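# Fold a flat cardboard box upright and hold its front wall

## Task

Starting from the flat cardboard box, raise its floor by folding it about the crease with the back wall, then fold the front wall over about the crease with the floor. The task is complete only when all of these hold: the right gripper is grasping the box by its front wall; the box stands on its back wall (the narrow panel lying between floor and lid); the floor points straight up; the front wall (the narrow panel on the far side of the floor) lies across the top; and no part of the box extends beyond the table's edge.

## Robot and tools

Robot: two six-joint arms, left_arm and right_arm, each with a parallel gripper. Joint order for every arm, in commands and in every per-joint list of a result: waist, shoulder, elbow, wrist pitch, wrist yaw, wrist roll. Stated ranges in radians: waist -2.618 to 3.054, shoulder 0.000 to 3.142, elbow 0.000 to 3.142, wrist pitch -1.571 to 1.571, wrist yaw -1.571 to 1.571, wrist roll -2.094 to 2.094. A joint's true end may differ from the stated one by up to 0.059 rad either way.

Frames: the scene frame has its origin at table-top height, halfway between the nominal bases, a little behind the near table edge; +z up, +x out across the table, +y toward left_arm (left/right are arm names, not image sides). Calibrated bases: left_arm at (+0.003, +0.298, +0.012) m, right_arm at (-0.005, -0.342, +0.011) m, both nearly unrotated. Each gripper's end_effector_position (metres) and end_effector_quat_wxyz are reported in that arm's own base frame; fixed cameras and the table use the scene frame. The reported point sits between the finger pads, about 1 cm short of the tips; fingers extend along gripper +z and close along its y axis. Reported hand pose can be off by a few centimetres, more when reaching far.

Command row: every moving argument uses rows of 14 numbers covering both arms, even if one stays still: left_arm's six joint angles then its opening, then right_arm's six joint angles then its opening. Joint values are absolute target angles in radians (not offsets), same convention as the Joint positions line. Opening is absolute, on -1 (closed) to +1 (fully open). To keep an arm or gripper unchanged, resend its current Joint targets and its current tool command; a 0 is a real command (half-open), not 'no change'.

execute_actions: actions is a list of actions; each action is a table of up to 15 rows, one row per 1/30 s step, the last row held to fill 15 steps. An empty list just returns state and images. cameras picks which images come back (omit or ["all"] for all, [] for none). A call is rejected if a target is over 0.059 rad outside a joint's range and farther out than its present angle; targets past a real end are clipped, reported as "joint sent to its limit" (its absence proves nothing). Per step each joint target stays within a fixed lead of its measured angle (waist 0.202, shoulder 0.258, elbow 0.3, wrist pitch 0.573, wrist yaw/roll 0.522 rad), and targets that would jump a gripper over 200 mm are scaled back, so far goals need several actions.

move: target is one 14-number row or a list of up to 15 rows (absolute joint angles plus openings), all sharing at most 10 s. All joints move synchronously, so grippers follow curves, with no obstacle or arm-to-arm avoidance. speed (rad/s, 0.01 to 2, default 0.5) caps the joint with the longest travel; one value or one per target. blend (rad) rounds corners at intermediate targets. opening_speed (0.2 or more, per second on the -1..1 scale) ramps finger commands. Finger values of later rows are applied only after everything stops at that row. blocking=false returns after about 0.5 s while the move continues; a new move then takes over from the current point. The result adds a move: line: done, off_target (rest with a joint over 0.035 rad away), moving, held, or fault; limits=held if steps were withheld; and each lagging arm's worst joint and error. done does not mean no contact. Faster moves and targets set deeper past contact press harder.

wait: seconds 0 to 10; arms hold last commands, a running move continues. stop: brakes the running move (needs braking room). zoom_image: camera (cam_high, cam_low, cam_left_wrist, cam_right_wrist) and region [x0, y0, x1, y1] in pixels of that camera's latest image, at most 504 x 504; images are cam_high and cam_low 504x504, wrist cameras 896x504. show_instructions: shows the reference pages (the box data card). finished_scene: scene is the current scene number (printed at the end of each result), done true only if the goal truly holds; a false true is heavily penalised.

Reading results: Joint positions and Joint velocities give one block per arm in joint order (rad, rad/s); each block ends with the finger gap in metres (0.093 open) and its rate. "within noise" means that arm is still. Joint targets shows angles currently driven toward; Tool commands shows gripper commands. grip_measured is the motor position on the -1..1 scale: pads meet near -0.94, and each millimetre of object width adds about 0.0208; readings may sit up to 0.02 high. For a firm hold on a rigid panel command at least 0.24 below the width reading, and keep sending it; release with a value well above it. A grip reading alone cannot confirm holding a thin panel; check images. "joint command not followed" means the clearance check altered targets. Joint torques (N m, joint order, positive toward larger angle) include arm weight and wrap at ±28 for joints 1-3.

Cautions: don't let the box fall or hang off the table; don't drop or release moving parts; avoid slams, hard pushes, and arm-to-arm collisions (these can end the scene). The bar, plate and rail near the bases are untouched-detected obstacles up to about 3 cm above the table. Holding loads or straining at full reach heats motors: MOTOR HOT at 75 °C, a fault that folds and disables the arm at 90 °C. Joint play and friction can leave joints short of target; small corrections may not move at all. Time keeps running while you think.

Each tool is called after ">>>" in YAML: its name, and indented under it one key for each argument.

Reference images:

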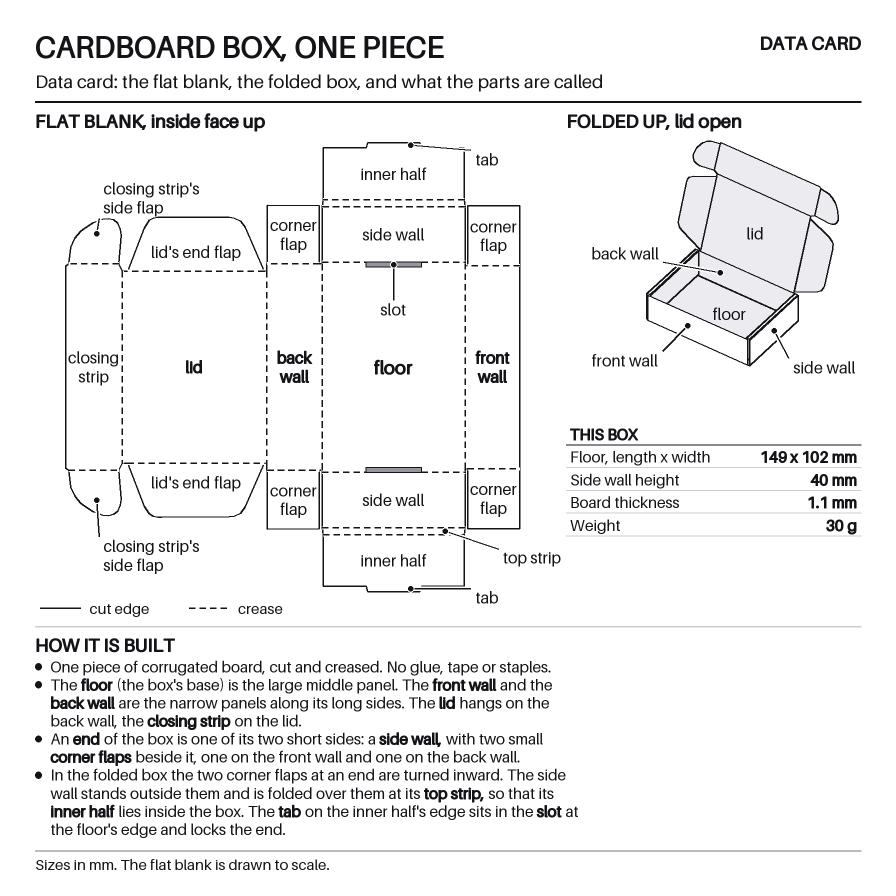

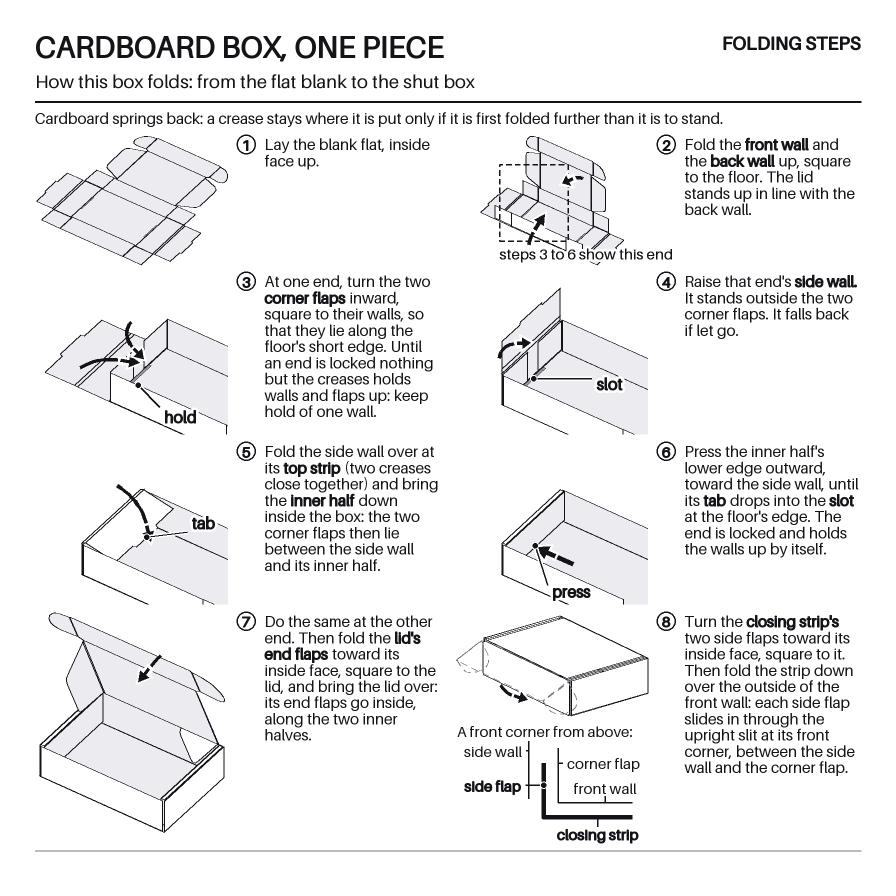

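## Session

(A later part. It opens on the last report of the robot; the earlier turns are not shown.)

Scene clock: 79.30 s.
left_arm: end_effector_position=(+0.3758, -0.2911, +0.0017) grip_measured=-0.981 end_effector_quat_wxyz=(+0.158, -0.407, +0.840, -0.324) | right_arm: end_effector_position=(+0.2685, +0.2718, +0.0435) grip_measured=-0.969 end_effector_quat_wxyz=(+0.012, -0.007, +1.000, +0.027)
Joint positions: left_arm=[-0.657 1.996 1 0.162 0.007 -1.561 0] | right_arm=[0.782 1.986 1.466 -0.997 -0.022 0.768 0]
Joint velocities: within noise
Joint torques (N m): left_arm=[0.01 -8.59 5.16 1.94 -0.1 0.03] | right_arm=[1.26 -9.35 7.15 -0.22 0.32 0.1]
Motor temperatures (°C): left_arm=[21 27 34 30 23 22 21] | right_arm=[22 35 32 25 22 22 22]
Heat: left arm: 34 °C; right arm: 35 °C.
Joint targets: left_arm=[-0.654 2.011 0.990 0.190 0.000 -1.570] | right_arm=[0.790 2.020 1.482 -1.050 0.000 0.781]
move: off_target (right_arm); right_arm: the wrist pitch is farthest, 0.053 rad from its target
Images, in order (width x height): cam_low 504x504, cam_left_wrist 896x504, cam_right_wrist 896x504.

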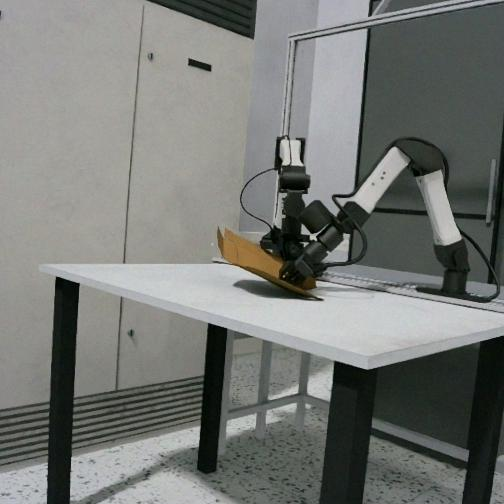

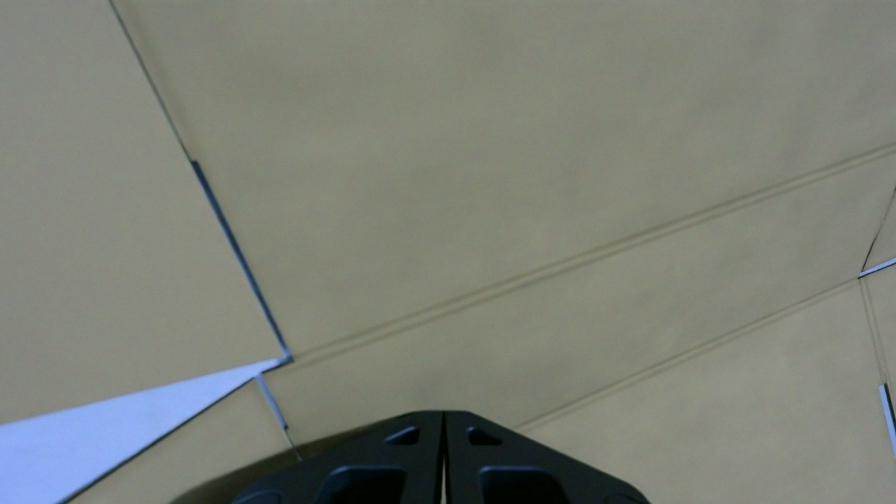

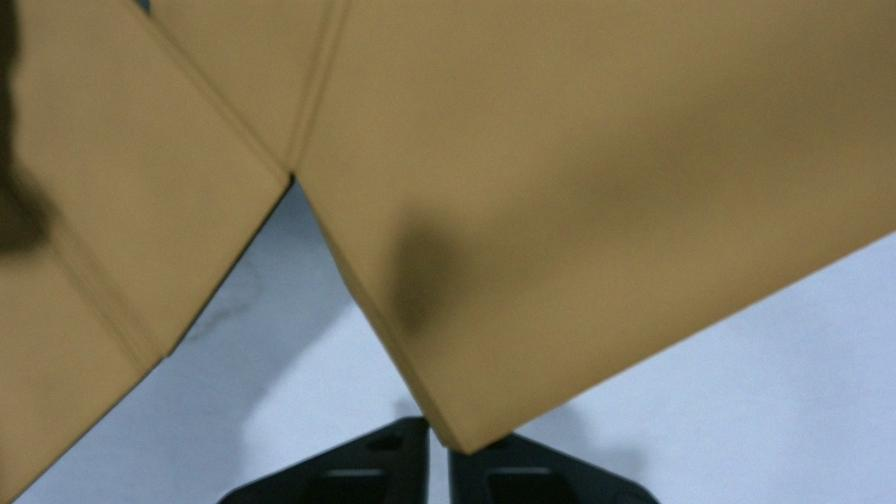

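>>> move:
  target: [-0.705,2.065,1.035,0.19,0,-1.57,-1,0.79,2.02,1.482,-1.05,0,0.781,-1]
  speed: 0.1
  cameras: ["cam_low","cam_left_wrist","cam_high"]

>>> zoom_image:
  camera: "cam_low"
  region: [190, 190, 350, 320]

Scene clock: 82.00 s.
left_arm: end_effector_position=(+0.3788, -0.2995, +0.0007) grip_measured=-0.981 end_effector_quat_wxyz=(+0.165, -0.401, +0.838, -0.332) | right_arm: end_effector_position=(+0.2675, +0.2701, +0.0434) grip_measured=-0.970 end_effector_quat_wxyz=(+0.010, +0.002, +1.000, +0.023)
Joint positions: left_arm=[-0.67 2.019 1.011 0.197 -0.004 -1.561 0] | right_arm=[0.782 1.986 1.466 -1.005 -0.019 0.786 0]
Joint velocities: within noise
Joint torques (N m): left_arm=[-0.17 -10.21 5.76 1.64 -0.03 0.13] | right_arm=[1.26 -9.31 7.1 -0.18 0.29 0.05]
Motor temperatures (°C): left_arm=[21 28 34 31 23 22 21] | right_arm=[22 36 32 24 22 22 22]
Heat: left arm: 34 °C; right arm: 36 °C.
Joint targets: left_arm=[-0.670 2.018 1.010 0.192 -0.002 -1.561] | right_arm=[0.790 2.020 1.482 -1.052 0.000 0.790]
move: held (left_arm; a check stopped the path), off_target (right_arm); limits=held; left_arm: the shoulder is farthest, 0.046 rad from its target; right_arm: the wrist pitch is farthest, 0.045 rad from its target
joint command not followed: on one or more control steps a check withheld the commanded joint targets of the left arm, and it was not sent them on those steps.
cause: the commanded joint targets, or the way to them, would bring a part of the robot too close to another arm (this arm's wrist (the part past the wrist pitch) and the right arm's wrist (the part past the wrist pitch), along the way the arms are being sent, or toward where that arm still pushes).
Images, in order (width x height): cam_high 504x504, cam_low 504x504, cam_left_wrist 896x504.

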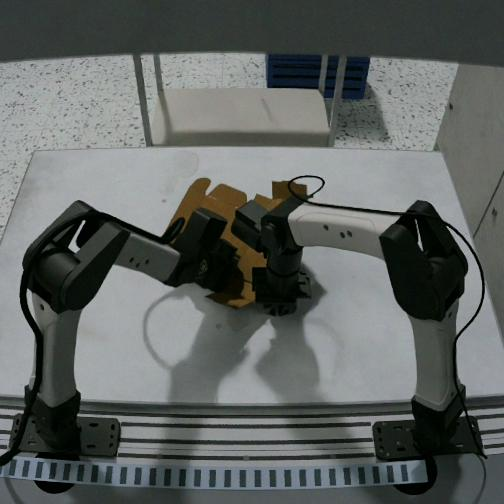

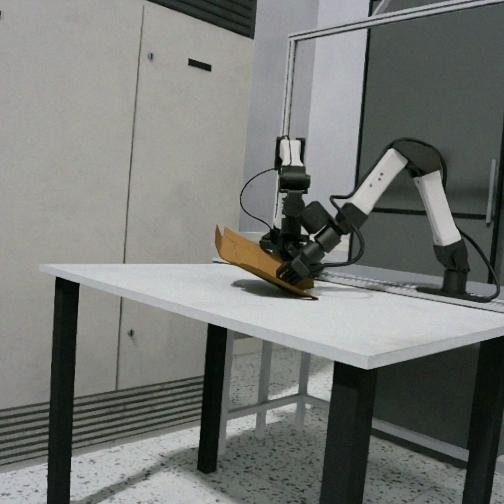

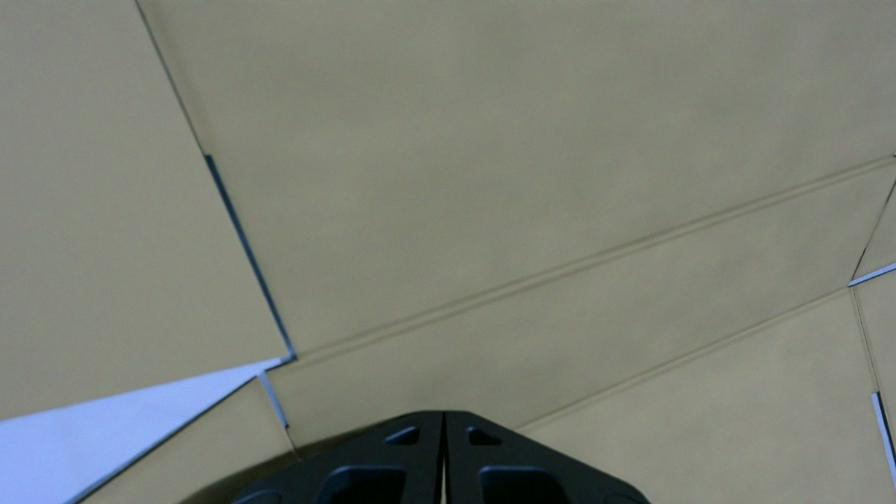

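Scaled by 3.150 from the camera's 504x504 image, which has a finer 720x720 frame.

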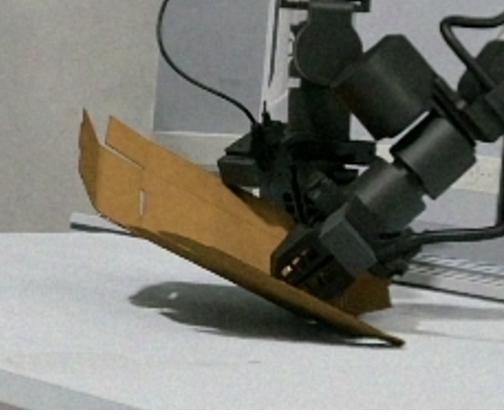

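>>> move:
  target:
    - [-0.6,1.86,1.01,0.19,0,-1.57,-1,0.79,2.02,1.482,-1.05,0,0.781,-1]
    - [-0.66,2.03,1.1,0.37,0,-1.57,-1,0.79,2.02,1.482,-1.05,0,0.781,-1]
    - [-0.67,2.16,1.1,0.37,0,-1.57,-1,0.79,2.02,1.482,-1.05,0,0.781,-1]
  speed: 0.15
  cameras: ["cam_low","cam_left_wrist","cam_high"]

>>> zoom_image:
  camera: "cam_low"
  region: [190, 190, 350, 320]

Scene clock: 88.70 s.
left_arm: end_effector_position=(+0.4069, -0.3302, +0.0067) grip_measured=-0.981 end_effector_quat_wxyz=(+0.187, -0.383, +0.814, -0.394) | right_arm: end_effector_position=(+0.2678, +0.2693, +0.0434) grip_measured=-0.970 end_effector_quat_wxyz=(+0.011, +0.003, +1.000, +0.021)
Joint positions: left_arm=[-0.68 2.123 1.08 0.375 0.007 -1.561 0] | right_arm=[0.782 1.986 1.466 -1.006 -0.014 0.788 0]
Joint velocities: within noise
Joint torques (N m): left_arm=[-0.39 -7.83 7.39 1.79 -0.04 0.03] | right_arm=[1.29 -9.33 7.1 -0.15 0.26 -0.06]
Motor temperatures (°C): left_arm=[21 29 34 31 23 22 21] | right_arm=[22 36 33 24 22 22 22]
Heat: left arm: 34 °C; right arm: 36 °C.
Joint targets: left_arm=[-0.682 2.159 1.099 0.369 0.006 -1.570] | right_arm=[0.790 2.020 1.482 -1.051 0.001 0.782]
move: off_target (left_arm, right_arm); left_arm: the shoulder is farthest, 0.037 rad from its target; right_arm: the wrist pitch is farthest, 0.044 rad from its target
Images, in order (width x height): cam_high 504x504, cam_low 504x504, cam_left_wrist 896x504.

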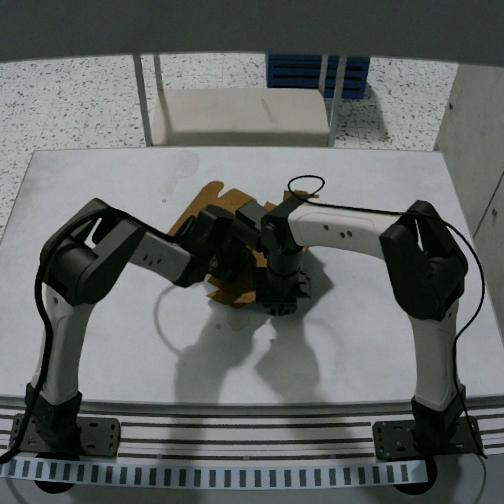

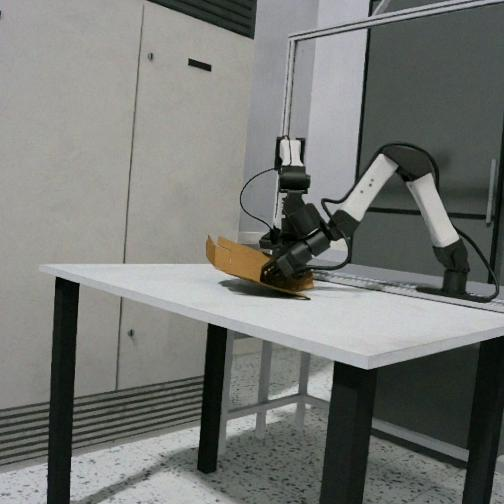

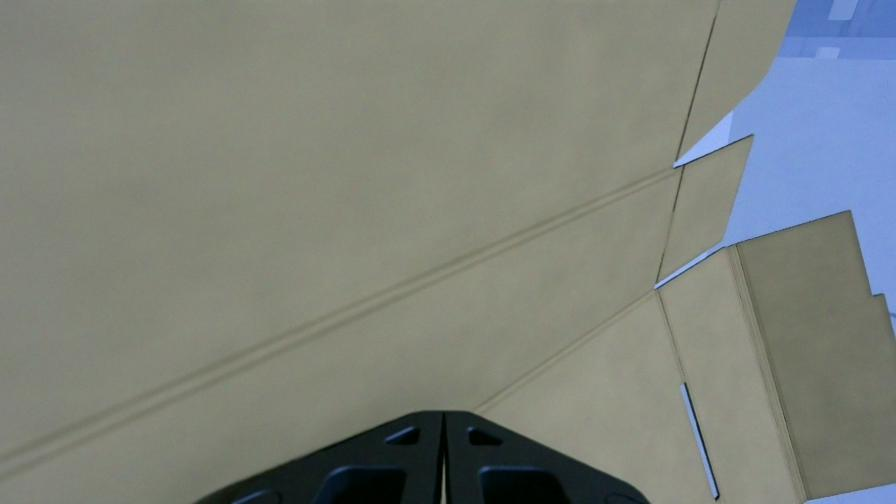

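Scaled by 3.150 from the camera's 504x504 image, which has a finer 720x720 frame.

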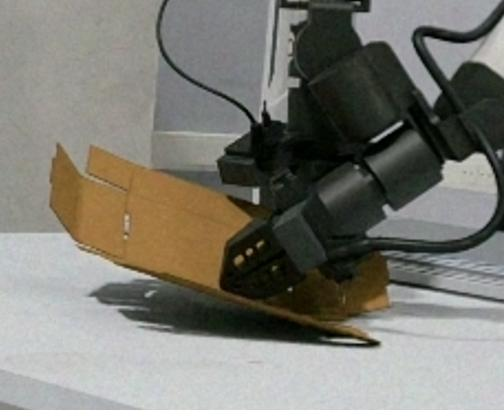

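Working: floor is flattening. Press further.

>>> move:
  target: [-0.69,2.23,1.11,0.37,0,-1.57,-1,0.79,2.02,1.482,-1.05,0,0.781,-1]
  speed: 0.1
  cameras: ["cam_low","cam_right_wrist","cam_high"]

>>> zoom_image:
  camera: "cam_low"
  region: [190, 190, 350, 320]

Scene clock: 90.40 s.
left_arm: end_effector_position=(+0.4129, -0.3424, +0.0043) grip_measured=-0.981 end_effector_quat_wxyz=(+0.191, -0.374, +0.809, -0.411) | right_arm: end_effector_position=(+0.2695, +0.2692, +0.0434) grip_measured=-0.970 end_effector_quat_wxyz=(+0.015, +0.003, +1.000, +0.020)
Joint positions: left_arm=[-0.689 2.169 1.107 0.432 0.011 -1.561 0] | right_arm=[0.782 1.986 1.466 -1.001 -0.006 0.788 0]
Joint velocities: within noise
Joint torques (N m): left_arm=[-0.32 -5.83 6.08 1.31 -0.14 0.06] | right_arm=[1.29 -9.33 7.12 -0.14 0.21 -0.07]
Motor temperatures (°C): left_arm=[21 29 34 31 23 22 21] | right_arm=[22 36 33 24 22 22 22]
Heat: left arm: 34 °C; right arm: 36 °C.
Joint targets: left_arm=[-0.691 2.230 1.110 0.370 0.000 -1.570] | right_arm=[0.790 2.020 1.482 -1.046 0.004 0.781]
move: off_target (left_arm, right_arm); left_arm: the wrist pitch is farthest, 0.062 rad from its target; right_arm: the wrist pitch is farthest, 0.049 rad from its target
Images, in order (width x height): cam_high 504x504, cam_low 504x504, cam_right_wrist 896x504.

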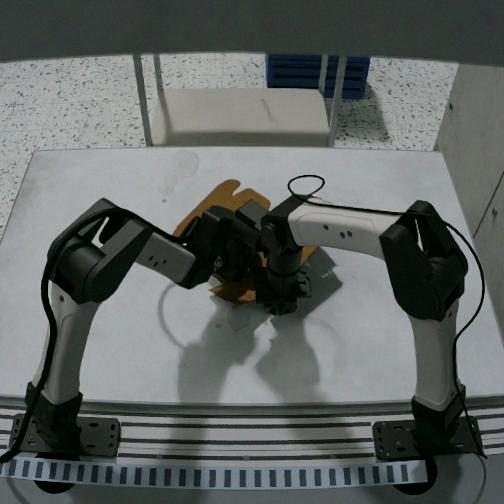

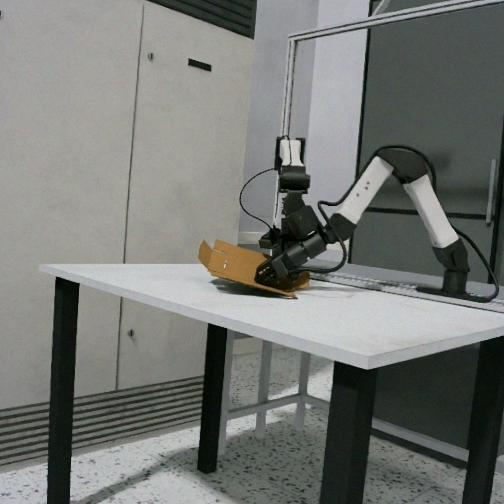

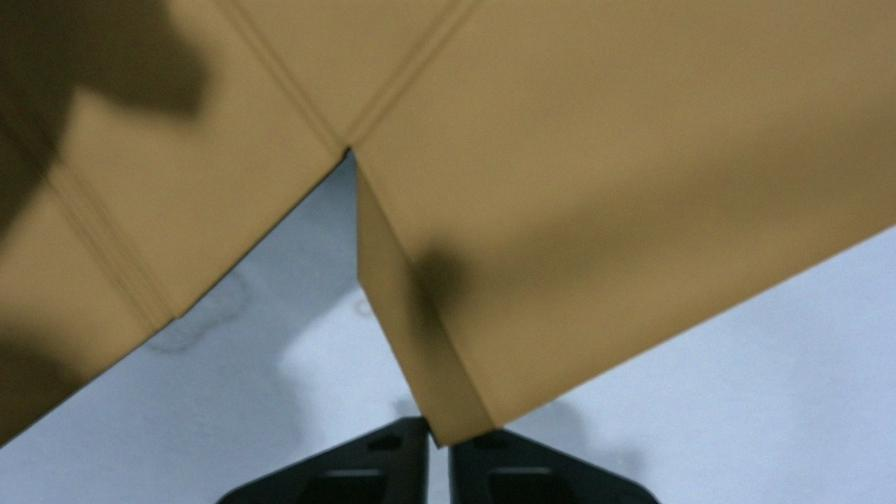

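Scaled by 3.150 from the camera's 504x504 image, which has a finer 720x720 frame.

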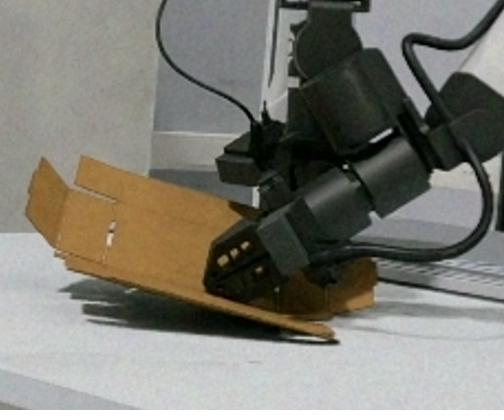

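>>> move:
  target:
    - [-0.6,1.86,1.01,0.19,0,-1.57,-1,0.79,2.02,1.482,-1.05,0,0.781,-1]
    - [-0.4,1.6,1.2,-0.1,0,-1.57,-1,0.65,1.874,1.166,-0.72,-0.219,0.657,-1]
    - [-0.3,1.5,1.2,-0.1,0,-1.57,-1,0.52,1.85,0.96,-0.47,-0.502,0.5,-1]
    - [-0.3,1.5,1.2,-0.1,0,-1.57,-1,0.52,1.85,0.96,-0.47,-0.502,0.5,0.0]
  speed: 0.3
  opening_speed: 0.7
  cameras: ["cam_low","cam_right_wrist","cam_high"]

>>> zoom_image:
  camera: "cam_low"
  region: [190, 210, 330, 320]

Scene clock: 97.67 s.
left_arm: end_effector_position=(+0.4592, -0.1393, +0.2575) grip_measured=-0.981 end_effector_quat_wxyz=(+0.330, -0.492, +0.672, -0.445) | right_arm: end_effector_position=(+0.2571, +0.2629, +0.0154) grip_measured=-0.003 end_effector_quat_wxyz=(-0.025, -0.059, +0.946, +0.318)
Joint positions: left_arm=[-0.292 1.515 1.172 -0.053 0.008 -1.561 0] | right_arm=[0.538 1.841 0.977 -0.42 -0.592 0.501 0.045]
Joint velocities: within noise
Joint torques (N m): left_arm=[0.35 -8.85 9.91 1.64 -0.11 0.07] | right_arm=[0.08 -9.83 4.21 0.22 0.63 -0.06]
Motor temperatures (°C): left_arm=[21 30 35 31 23 22 21] | right_arm=[22 37 33 24 22 22 22]
Heat: left arm: 35 °C; right arm: 37 °C.
Joint targets: left_arm=[-0.286 1.501 1.201 -0.100 0.000 -1.570] | right_arm=[0.533 1.850 0.960 -0.477 -0.506 0.499]
move: off_target (left_arm, right_arm); target 4's new numbers were sent with right_arm's wrist yaw 0.060 rad from that target; left_arm: the wrist pitch is farthest, 0.047 rad from its target; right_arm: the wrist yaw is farthest, 0.090 rad from its target
Images, in order (width x height): cam_high 504x504, cam_low 504x504, cam_right_wrist 896x504.

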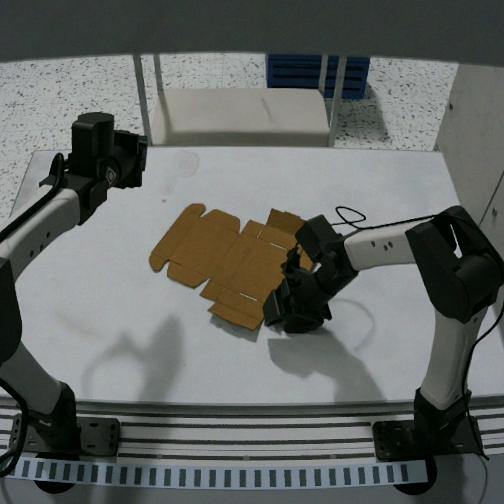

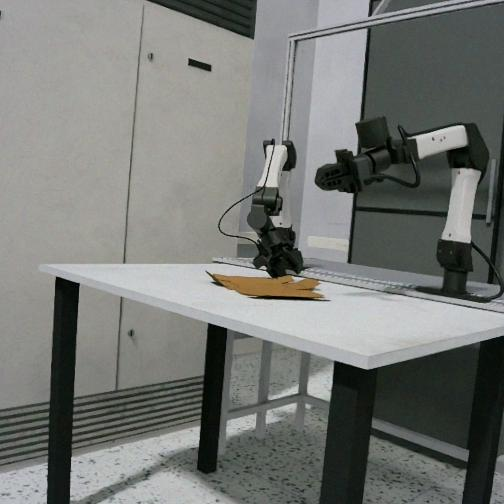

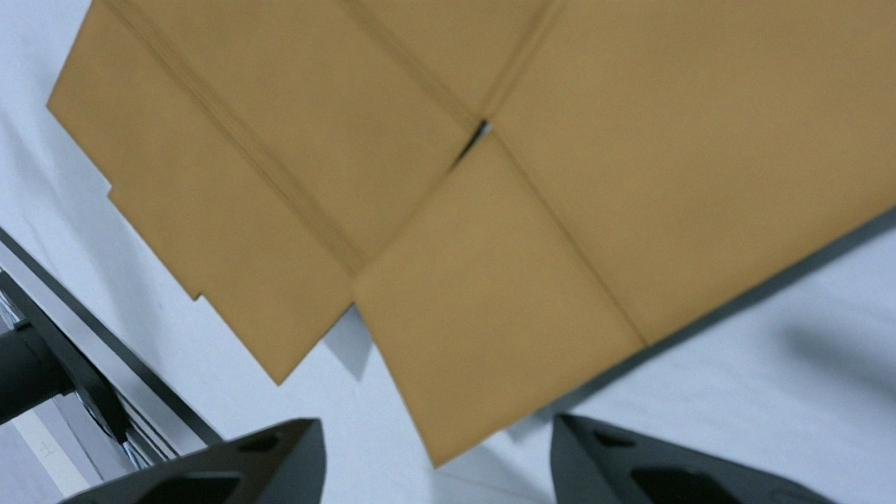

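Scaled by 3.600 from the camera's 504x504 image, which has a finer 720x720 frame.

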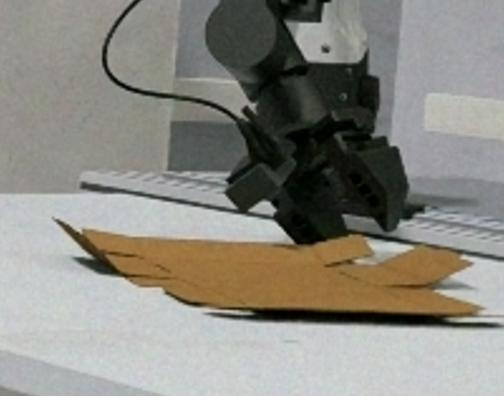

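>>> move:
  target:
    - [-0.3,1.5,1.2,-0.1,0,-1.57,-1,0.36,1.68,0.95,-0.4,-0.45,0.7,0.0]
    - [-0.3,1.5,1.2,-0.1,0,-1.57,-1,0.446,1.725,0.82,-0.23,-0.33,1.0,0.0]
  speed: 0.3
  blend: 0.05
  cameras: ["cam_low","cam_right_wrist","cam_high"]

>>> zoom_image:
  camera: "cam_low"
  region: [190, 210, 330, 320]

Scene clock: 103.43 s.
left_arm: end_effector_position=(+0.4592, -0.1393, +0.2575) grip_measured=-0.981 end_effector_quat_wxyz=(+0.330, -0.492, +0.672, -0.445) | right_arm: end_effector_position=(+0.3080, +0.1970, +0.0187) grip_measured=-0.002 end_effector_quat_wxyz=(+0.057, +0.239, +0.932, +0.268)
Joint positions: left_arm=[-0.292 1.515 1.172 -0.053 0.008 -1.561 0] | right_arm=[0.412 1.708 0.849 -0.27 -0.345 0.992 0.045]
Joint velocities: within noise
Joint torques (N m): left_arm=[-0.81 -8.85 10.02 1.63 -0.1 0.07] | right_arm=[2.43 -7.92 3.34 1.61 0.16 0.03]
Motor temperatures (°C): left_arm=[21 30 36 31 23 22 21] | right_arm=[22 38 32 24 22 22 22]
Heat: left arm: 36 °C; right arm: 38 °C.
Joint targets: left_arm=[-0.300 1.500 1.200 -0.100 0.000 -1.570] | right_arm=[0.432 1.724 0.819 -0.231 -0.321 1.001]
move: off_target (left_arm, right_arm); left_arm: the wrist pitch is farthest, 0.047 rad from its target; right_arm: the wrist pitch is farthest, 0.040 rad from its target
Images, in order (width x height): cam_high 504x504, cam_low 504x504, cam_right_wrist 896x504.

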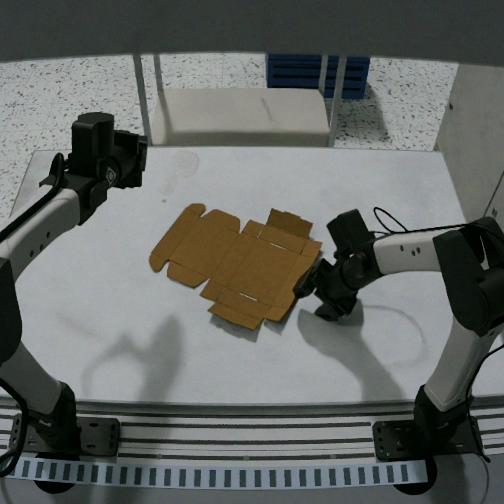

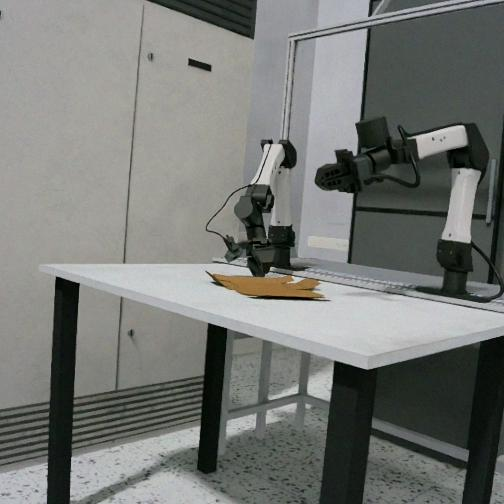

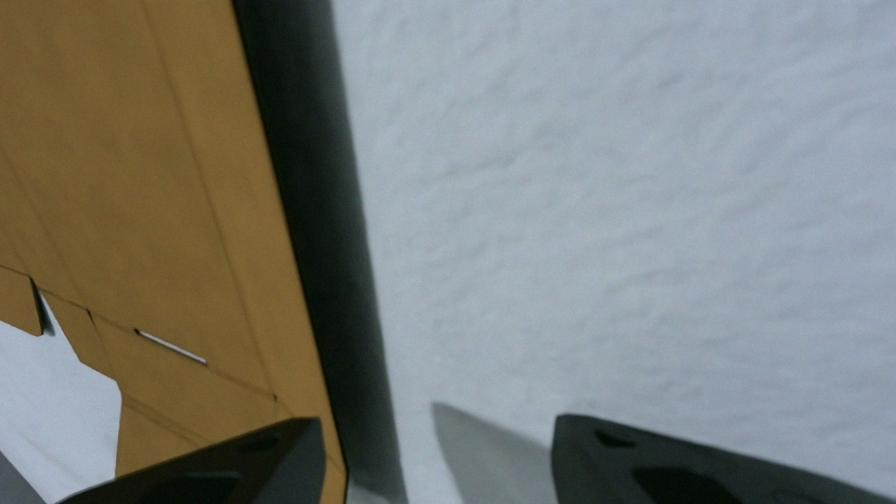

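Scaled by 3.600 from the camera's 504x504 image, which has a finer 720x720 frame.

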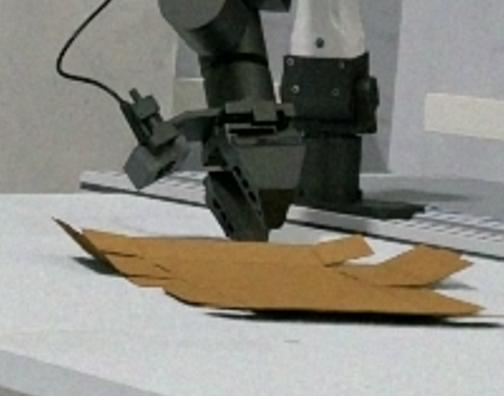

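>>> move:
  target: [-0.3,1.5,1.2,-0.1,0,-1.57,-1,0.555,1.875,0.955,-0.2,-0.294,1.08,0.0]
  speed: 0.15
  cameras: ["cam_low","cam_right_wrist","cam_high"]

>>> zoom_image:
  camera: "cam_low"
  region: [190, 210, 330, 320]

Scene clock: 106.57 s.
left_arm: end_effector_position=(+0.4592, -0.1393, +0.2575) grip_measured=-0.981 end_effector_quat_wxyz=(+0.330, -0.492, +0.672, -0.445) | right_arm: end_effector_position=(+0.3224, +0.2475, +0.0191) grip_measured=-0.002 end_effector_quat_wxyz=(+0.067, +0.217, +0.933, +0.279)
Joint positions: left_arm=[-0.292 1.515 1.172 -0.053 0.008 -1.561 0] | right_arm=[0.53 1.814 0.96 -0.211 -0.304 1.067 0.045]
Joint velocities: within noise
Joint torques (N m): left_arm=[-0.83 -8.92 10 1.63 -0.11 0.06] | right_arm=[2.84 -4.62 5.5 1.42 0.04 0.05]
Motor temperatures (°C): left_arm=[21 31 37 31 23 22 21] | right_arm=[22 38 32 25 22 22 22]
Heat: left arm: 37 °C; right arm: 38 °C.
Joint targets: left_arm=[-0.300 1.500 1.200 -0.100 0.000 -1.570] | right_arm=[0.555 1.876 0.956 -0.200 -0.294 1.079]
move: off_target (left_arm, right_arm); left_arm: the wrist pitch is farthest, 0.047 rad from its target; right_arm: the shoulder is farthest, 0.061 rad from its target
Images, in order (width x height): cam_high 504x504, cam_low 504x504, cam_right_wrist 896x504.

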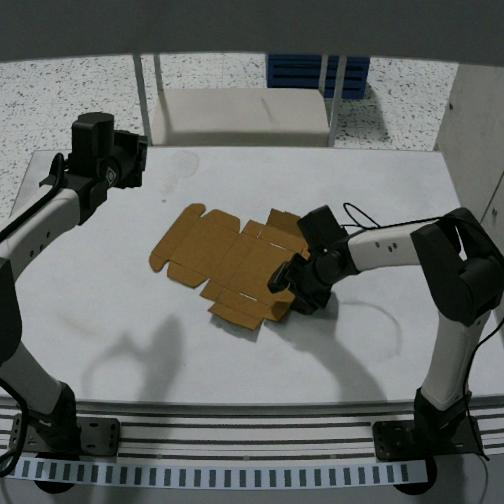

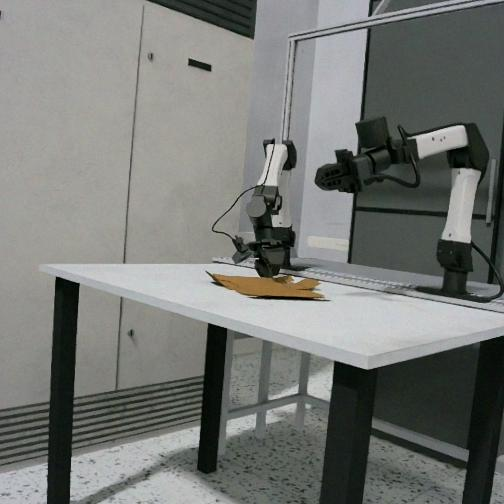

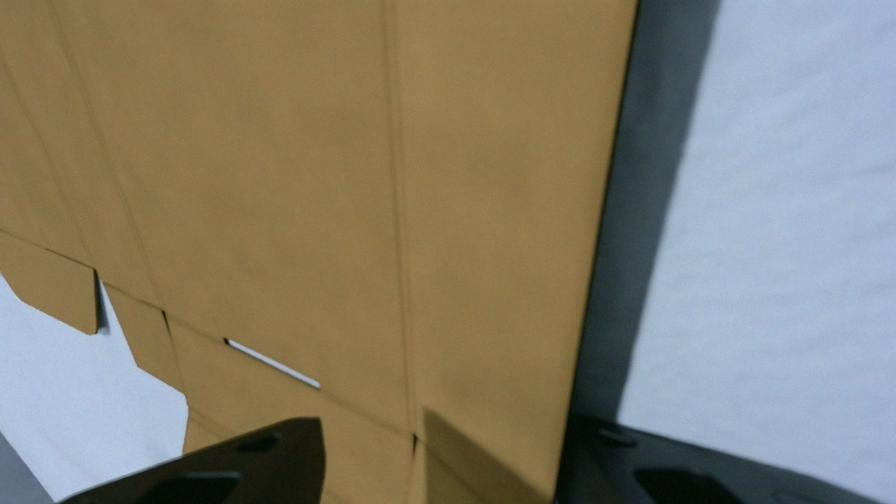

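Scaled by 3.600 from the camera's 504x504 image, which has a finer 720x720 frame.

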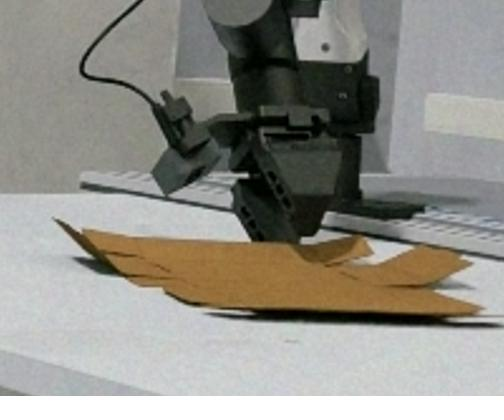

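>>> move:
  target:
    - [-0.3,1.5,1.2,-0.1,0,-1.57,-1,0.58,1.92,1.02,-0.21,-0.294,1.08,0.0]
    - [-0.3,1.5,1.2,-0.1,0,-1.57,-1,0.58,1.92,1.02,-0.21,-0.294,1.08,-1]
  speed: 0.15
  opening_speed: 0.5
  cameras: ["cam_low","cam_right_wrist","cam_high"]

>>> zoom_image:
  camera: "cam_low"
  region: [190, 210, 330, 320]

Scene clock: 112.03 s.
left_arm: end_effector_position=(+0.4592, -0.1393, +0.2575) grip_measured=-0.981 end_effector_quat_wxyz=(+0.330, -0.492, +0.672, -0.445) | right_arm: end_effector_position=(+0.3370, +0.2798, +0.0250) grip_measured=-0.971 end_effector_quat_wxyz=(+0.074, +0.192, +0.927, +0.315)
Joint positions: left_arm=[-0.292 1.515 1.172 -0.053 0.008 -1.561 0] | right_arm=[0.566 1.881 1.03 -0.142 -0.336 1.075 0]
Joint velocities: within noise
Joint torques (N m): left_arm=[-0.81 -8.95 10.04 1.64 -0.1 0.06] | right_arm=[1.89 -7.97 5.2 0.66 0.28 0.01]
Motor temperatures (°C): left_arm=[21 31 38 31 23 22 21] | right_arm=[22 37 32 25 22 22 22]
Heat: left arm: 38 °C; right arm: 37 °C.
Joint targets: left_arm=[-0.300 1.500 1.200 -0.100 0.000 -1.570] | right_arm=[0.580 1.919 1.021 -0.209 -0.302 1.081]
move: off_target (left_arm, right_arm); target 2's new numbers were sent with right_arm's shoulder 0.060 rad from that target; left_arm: the wrist pitch is farthest, 0.047 rad from its target; right_arm: the wrist pitch is farthest, 0.068 rad from its target
Images, in order (width x height): cam_high 504x504, cam_low 504x504, cam_right_wrist 896x504.

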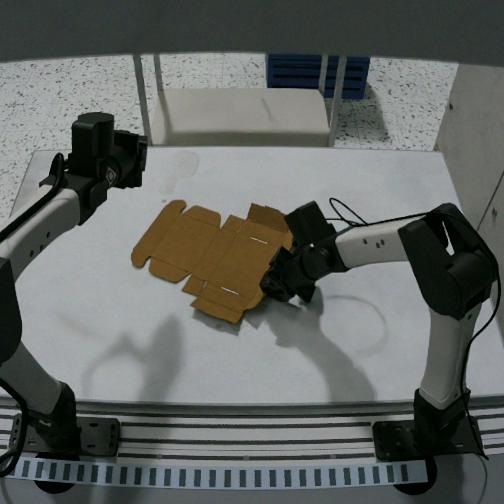

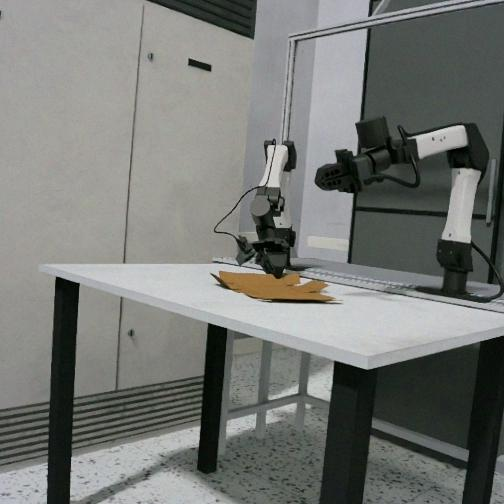

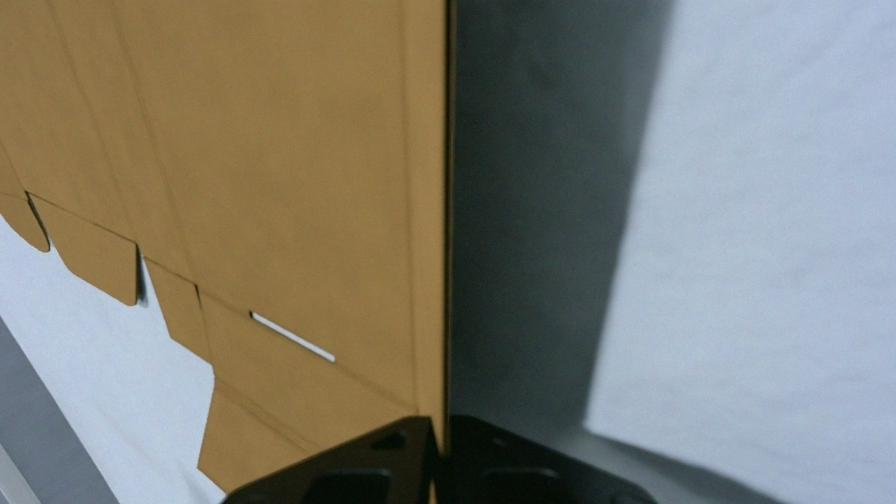

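Scaled by 3.600 from the camera's 504x504 image, which has a finer 720x720 frame.

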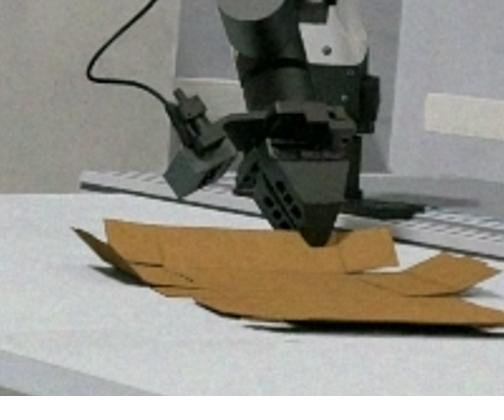

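>>> move:
  target:
    - [-0.3,1.5,1.2,-0.1,0,-1.57,-1,0.714,2.36,1.97,-1.16,0,1.116,-1]
    - [-0.3,1.5,1.2,-0.1,0,-1.57,-1,-0.071,2.35,1.965,-1.15,0,-0.42,-1]
  speed: 0.35
  cameras: ["cam_low","cam_right_wrist","cam_high"]

>>> zoom_image:
  camera: "cam_low"
  region: [180, 210, 340, 330]

Scene clock: 124.77 s.
left_arm: end_effector_position=(+0.4592, -0.1393, +0.2575) grip_measured=-0.981 end_effector_quat_wxyz=(+0.330, -0.492, +0.672, -0.445) | right_arm: end_effector_position=(+0.4703, -0.0120, +0.0395) grip_measured=-0.973 end_effector_quat_wxyz=(+0.048, -0.173, +0.984, +0.017)
Joint positions: left_arm=[-0.292 1.515 1.172 -0.053 0.008 -1.561 0] | right_arm=[-0.045 2.314 1.966 -1.136 -0.054 -0.392 0]
Joint velocities: within noise
Joint torques (N m): left_arm=[-0.87 -8.91 10.07 1.63 -0.11 0.04] | right_arm=[-0.62 -12.57 6 0.3 0.56 -0.25]
Motor temperatures (°C): left_arm=[21 32 40 32 23 22 21] | right_arm=[22 39 32 24 22 22 22]
Heat: left arm: 40 °C; right arm: 39 °C.
Joint targets: left_arm=[-0.300 1.500 1.200 -0.100 0.000 -1.570] | right_arm=[-0.057 2.350 1.965 -1.150 -0.001 -0.420]
move: off_target (left_arm, right_arm); left_arm: the wrist pitch is farthest, 0.047 rad from its target; right_arm: the wrist yaw is farthest, 0.054 rad from its target
Images, in order (width x height): cam_high 504x504, cam_low 504x504, cam_right_wrist 896x504.

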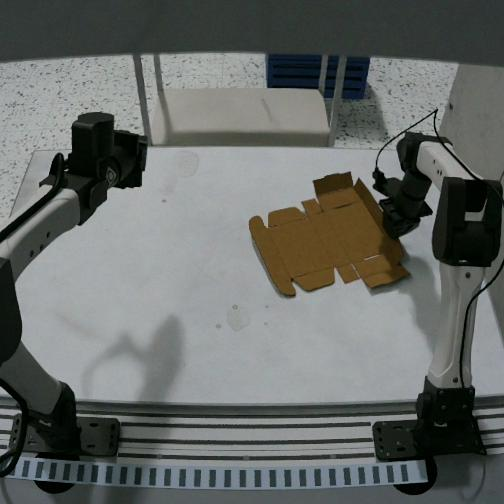

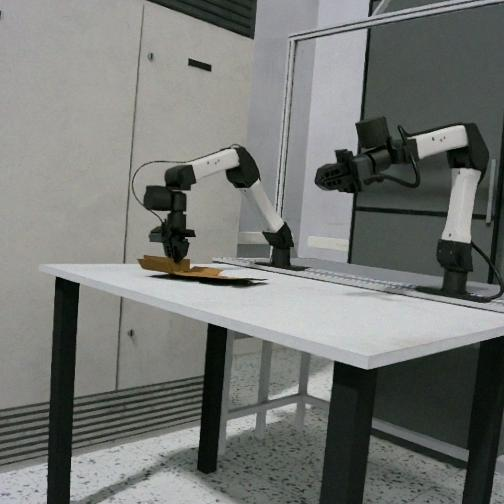

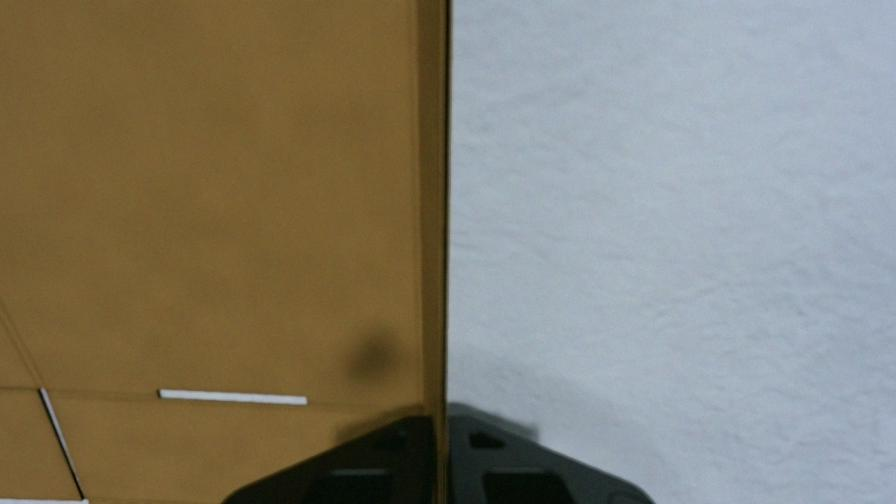

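Scaled by 3.150 from the camera's 504x504 image, which has a finer 720x720 frame.

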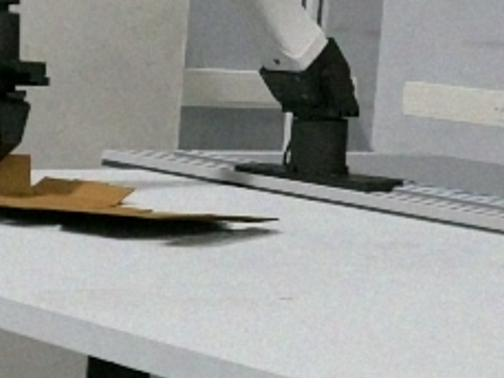

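>>> move:
  target:
    - [-0.3,1.5,1.2,-0.1,0,-1.57,-1,-0.06,2.385,1.965,-1.15,-0.02,-0.41,-1]
    - [-0.3,1.5,1.2,-0.1,0,-1.57,-1,-0.06,2.385,1.965,-1.15,-0.02,-0.41,0.0]
    - [-0.3,1.5,1.2,-0.1,0,-1.57,-1,-0.14,2.14,1.29,-0.06,-0.382,-0.436,0.0]
  speed: 0.25
  opening_speed: 0.5
  cameras: ["cam_low","cam_right_wrist","cam_high"]

>>> zoom_image:
  camera: "cam_low"
  region: [100, 210, 260, 330]

Scene clock: 136.00 s.
left_arm: end_effector_position=(+0.4592, -0.1393, +0.2575) grip_measured=-0.981 end_effector_quat_wxyz=(+0.330, -0.492, +0.672, -0.445) | right_arm: end_effector_position=(+0.5280, -0.0259, +0.0243) grip_measured=-0.002 end_effector_quat_wxyz=(+0.379, -0.190, +0.904, +0.056)
Joint positions: left_arm=[-0.292 1.515 1.172 -0.053 0.008 -1.561 0] | right_arm=[-0.16 2.136 1.32 -0.038 -0.355 -0.439 0.045]
Joint velocities: within noise
Joint torques (N m): left_arm=[-0.85 -8.94 9.99 1.63 -0.12 0.03] | right_arm=[1.07 -14.32 3.86 1.37 -0.32 -0.07]
Motor temperatures (°C): left_arm=[21 33 41 32 23 22 21] | right_arm=[22 42 32 25 22 22 22]
Heat: left arm: 41 °C; right arm: 42 °C.
Joint targets: left_arm=[-0.300 1.500 1.200 -0.100 0.000 -1.570] | right_arm=[-0.154 2.140 1.290 -0.061 -0.373 -0.446]
move: off_target (left_arm); target 2's new numbers were sent with right_arm's shoulder 0.068 rad from that target; left_arm: the wrist pitch is farthest, 0.047 rad from its target
Images, in order (width x height): cam_high 504x504, cam_low 504x504, cam_right_wrist 896x504.

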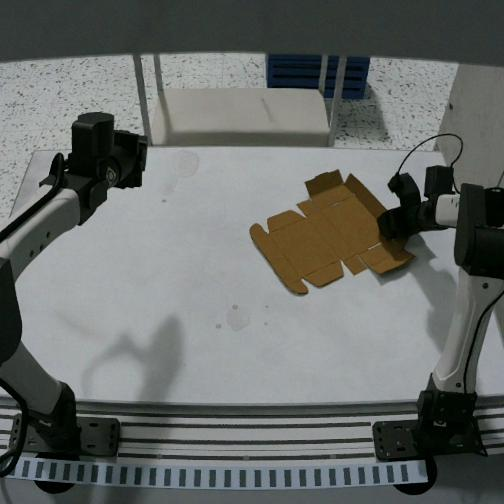

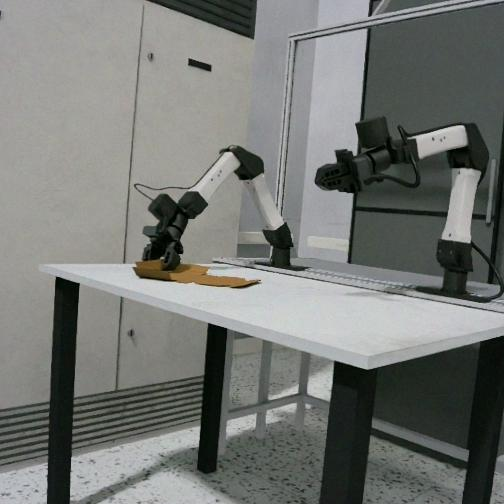

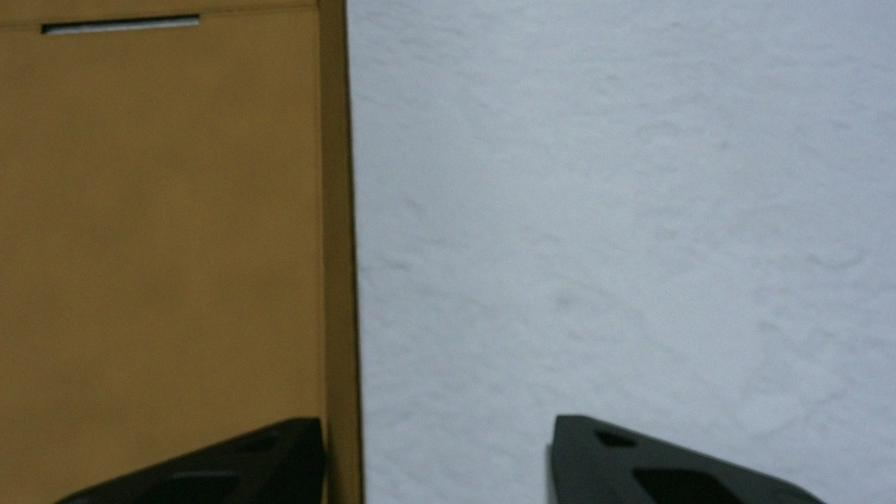

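Scaled by 3.150 from the camera's 504x504 image, which has a finer 720x720 frame.

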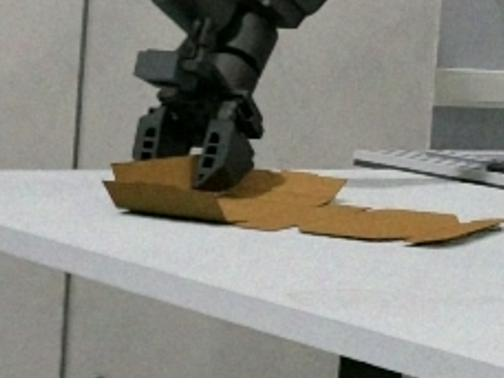

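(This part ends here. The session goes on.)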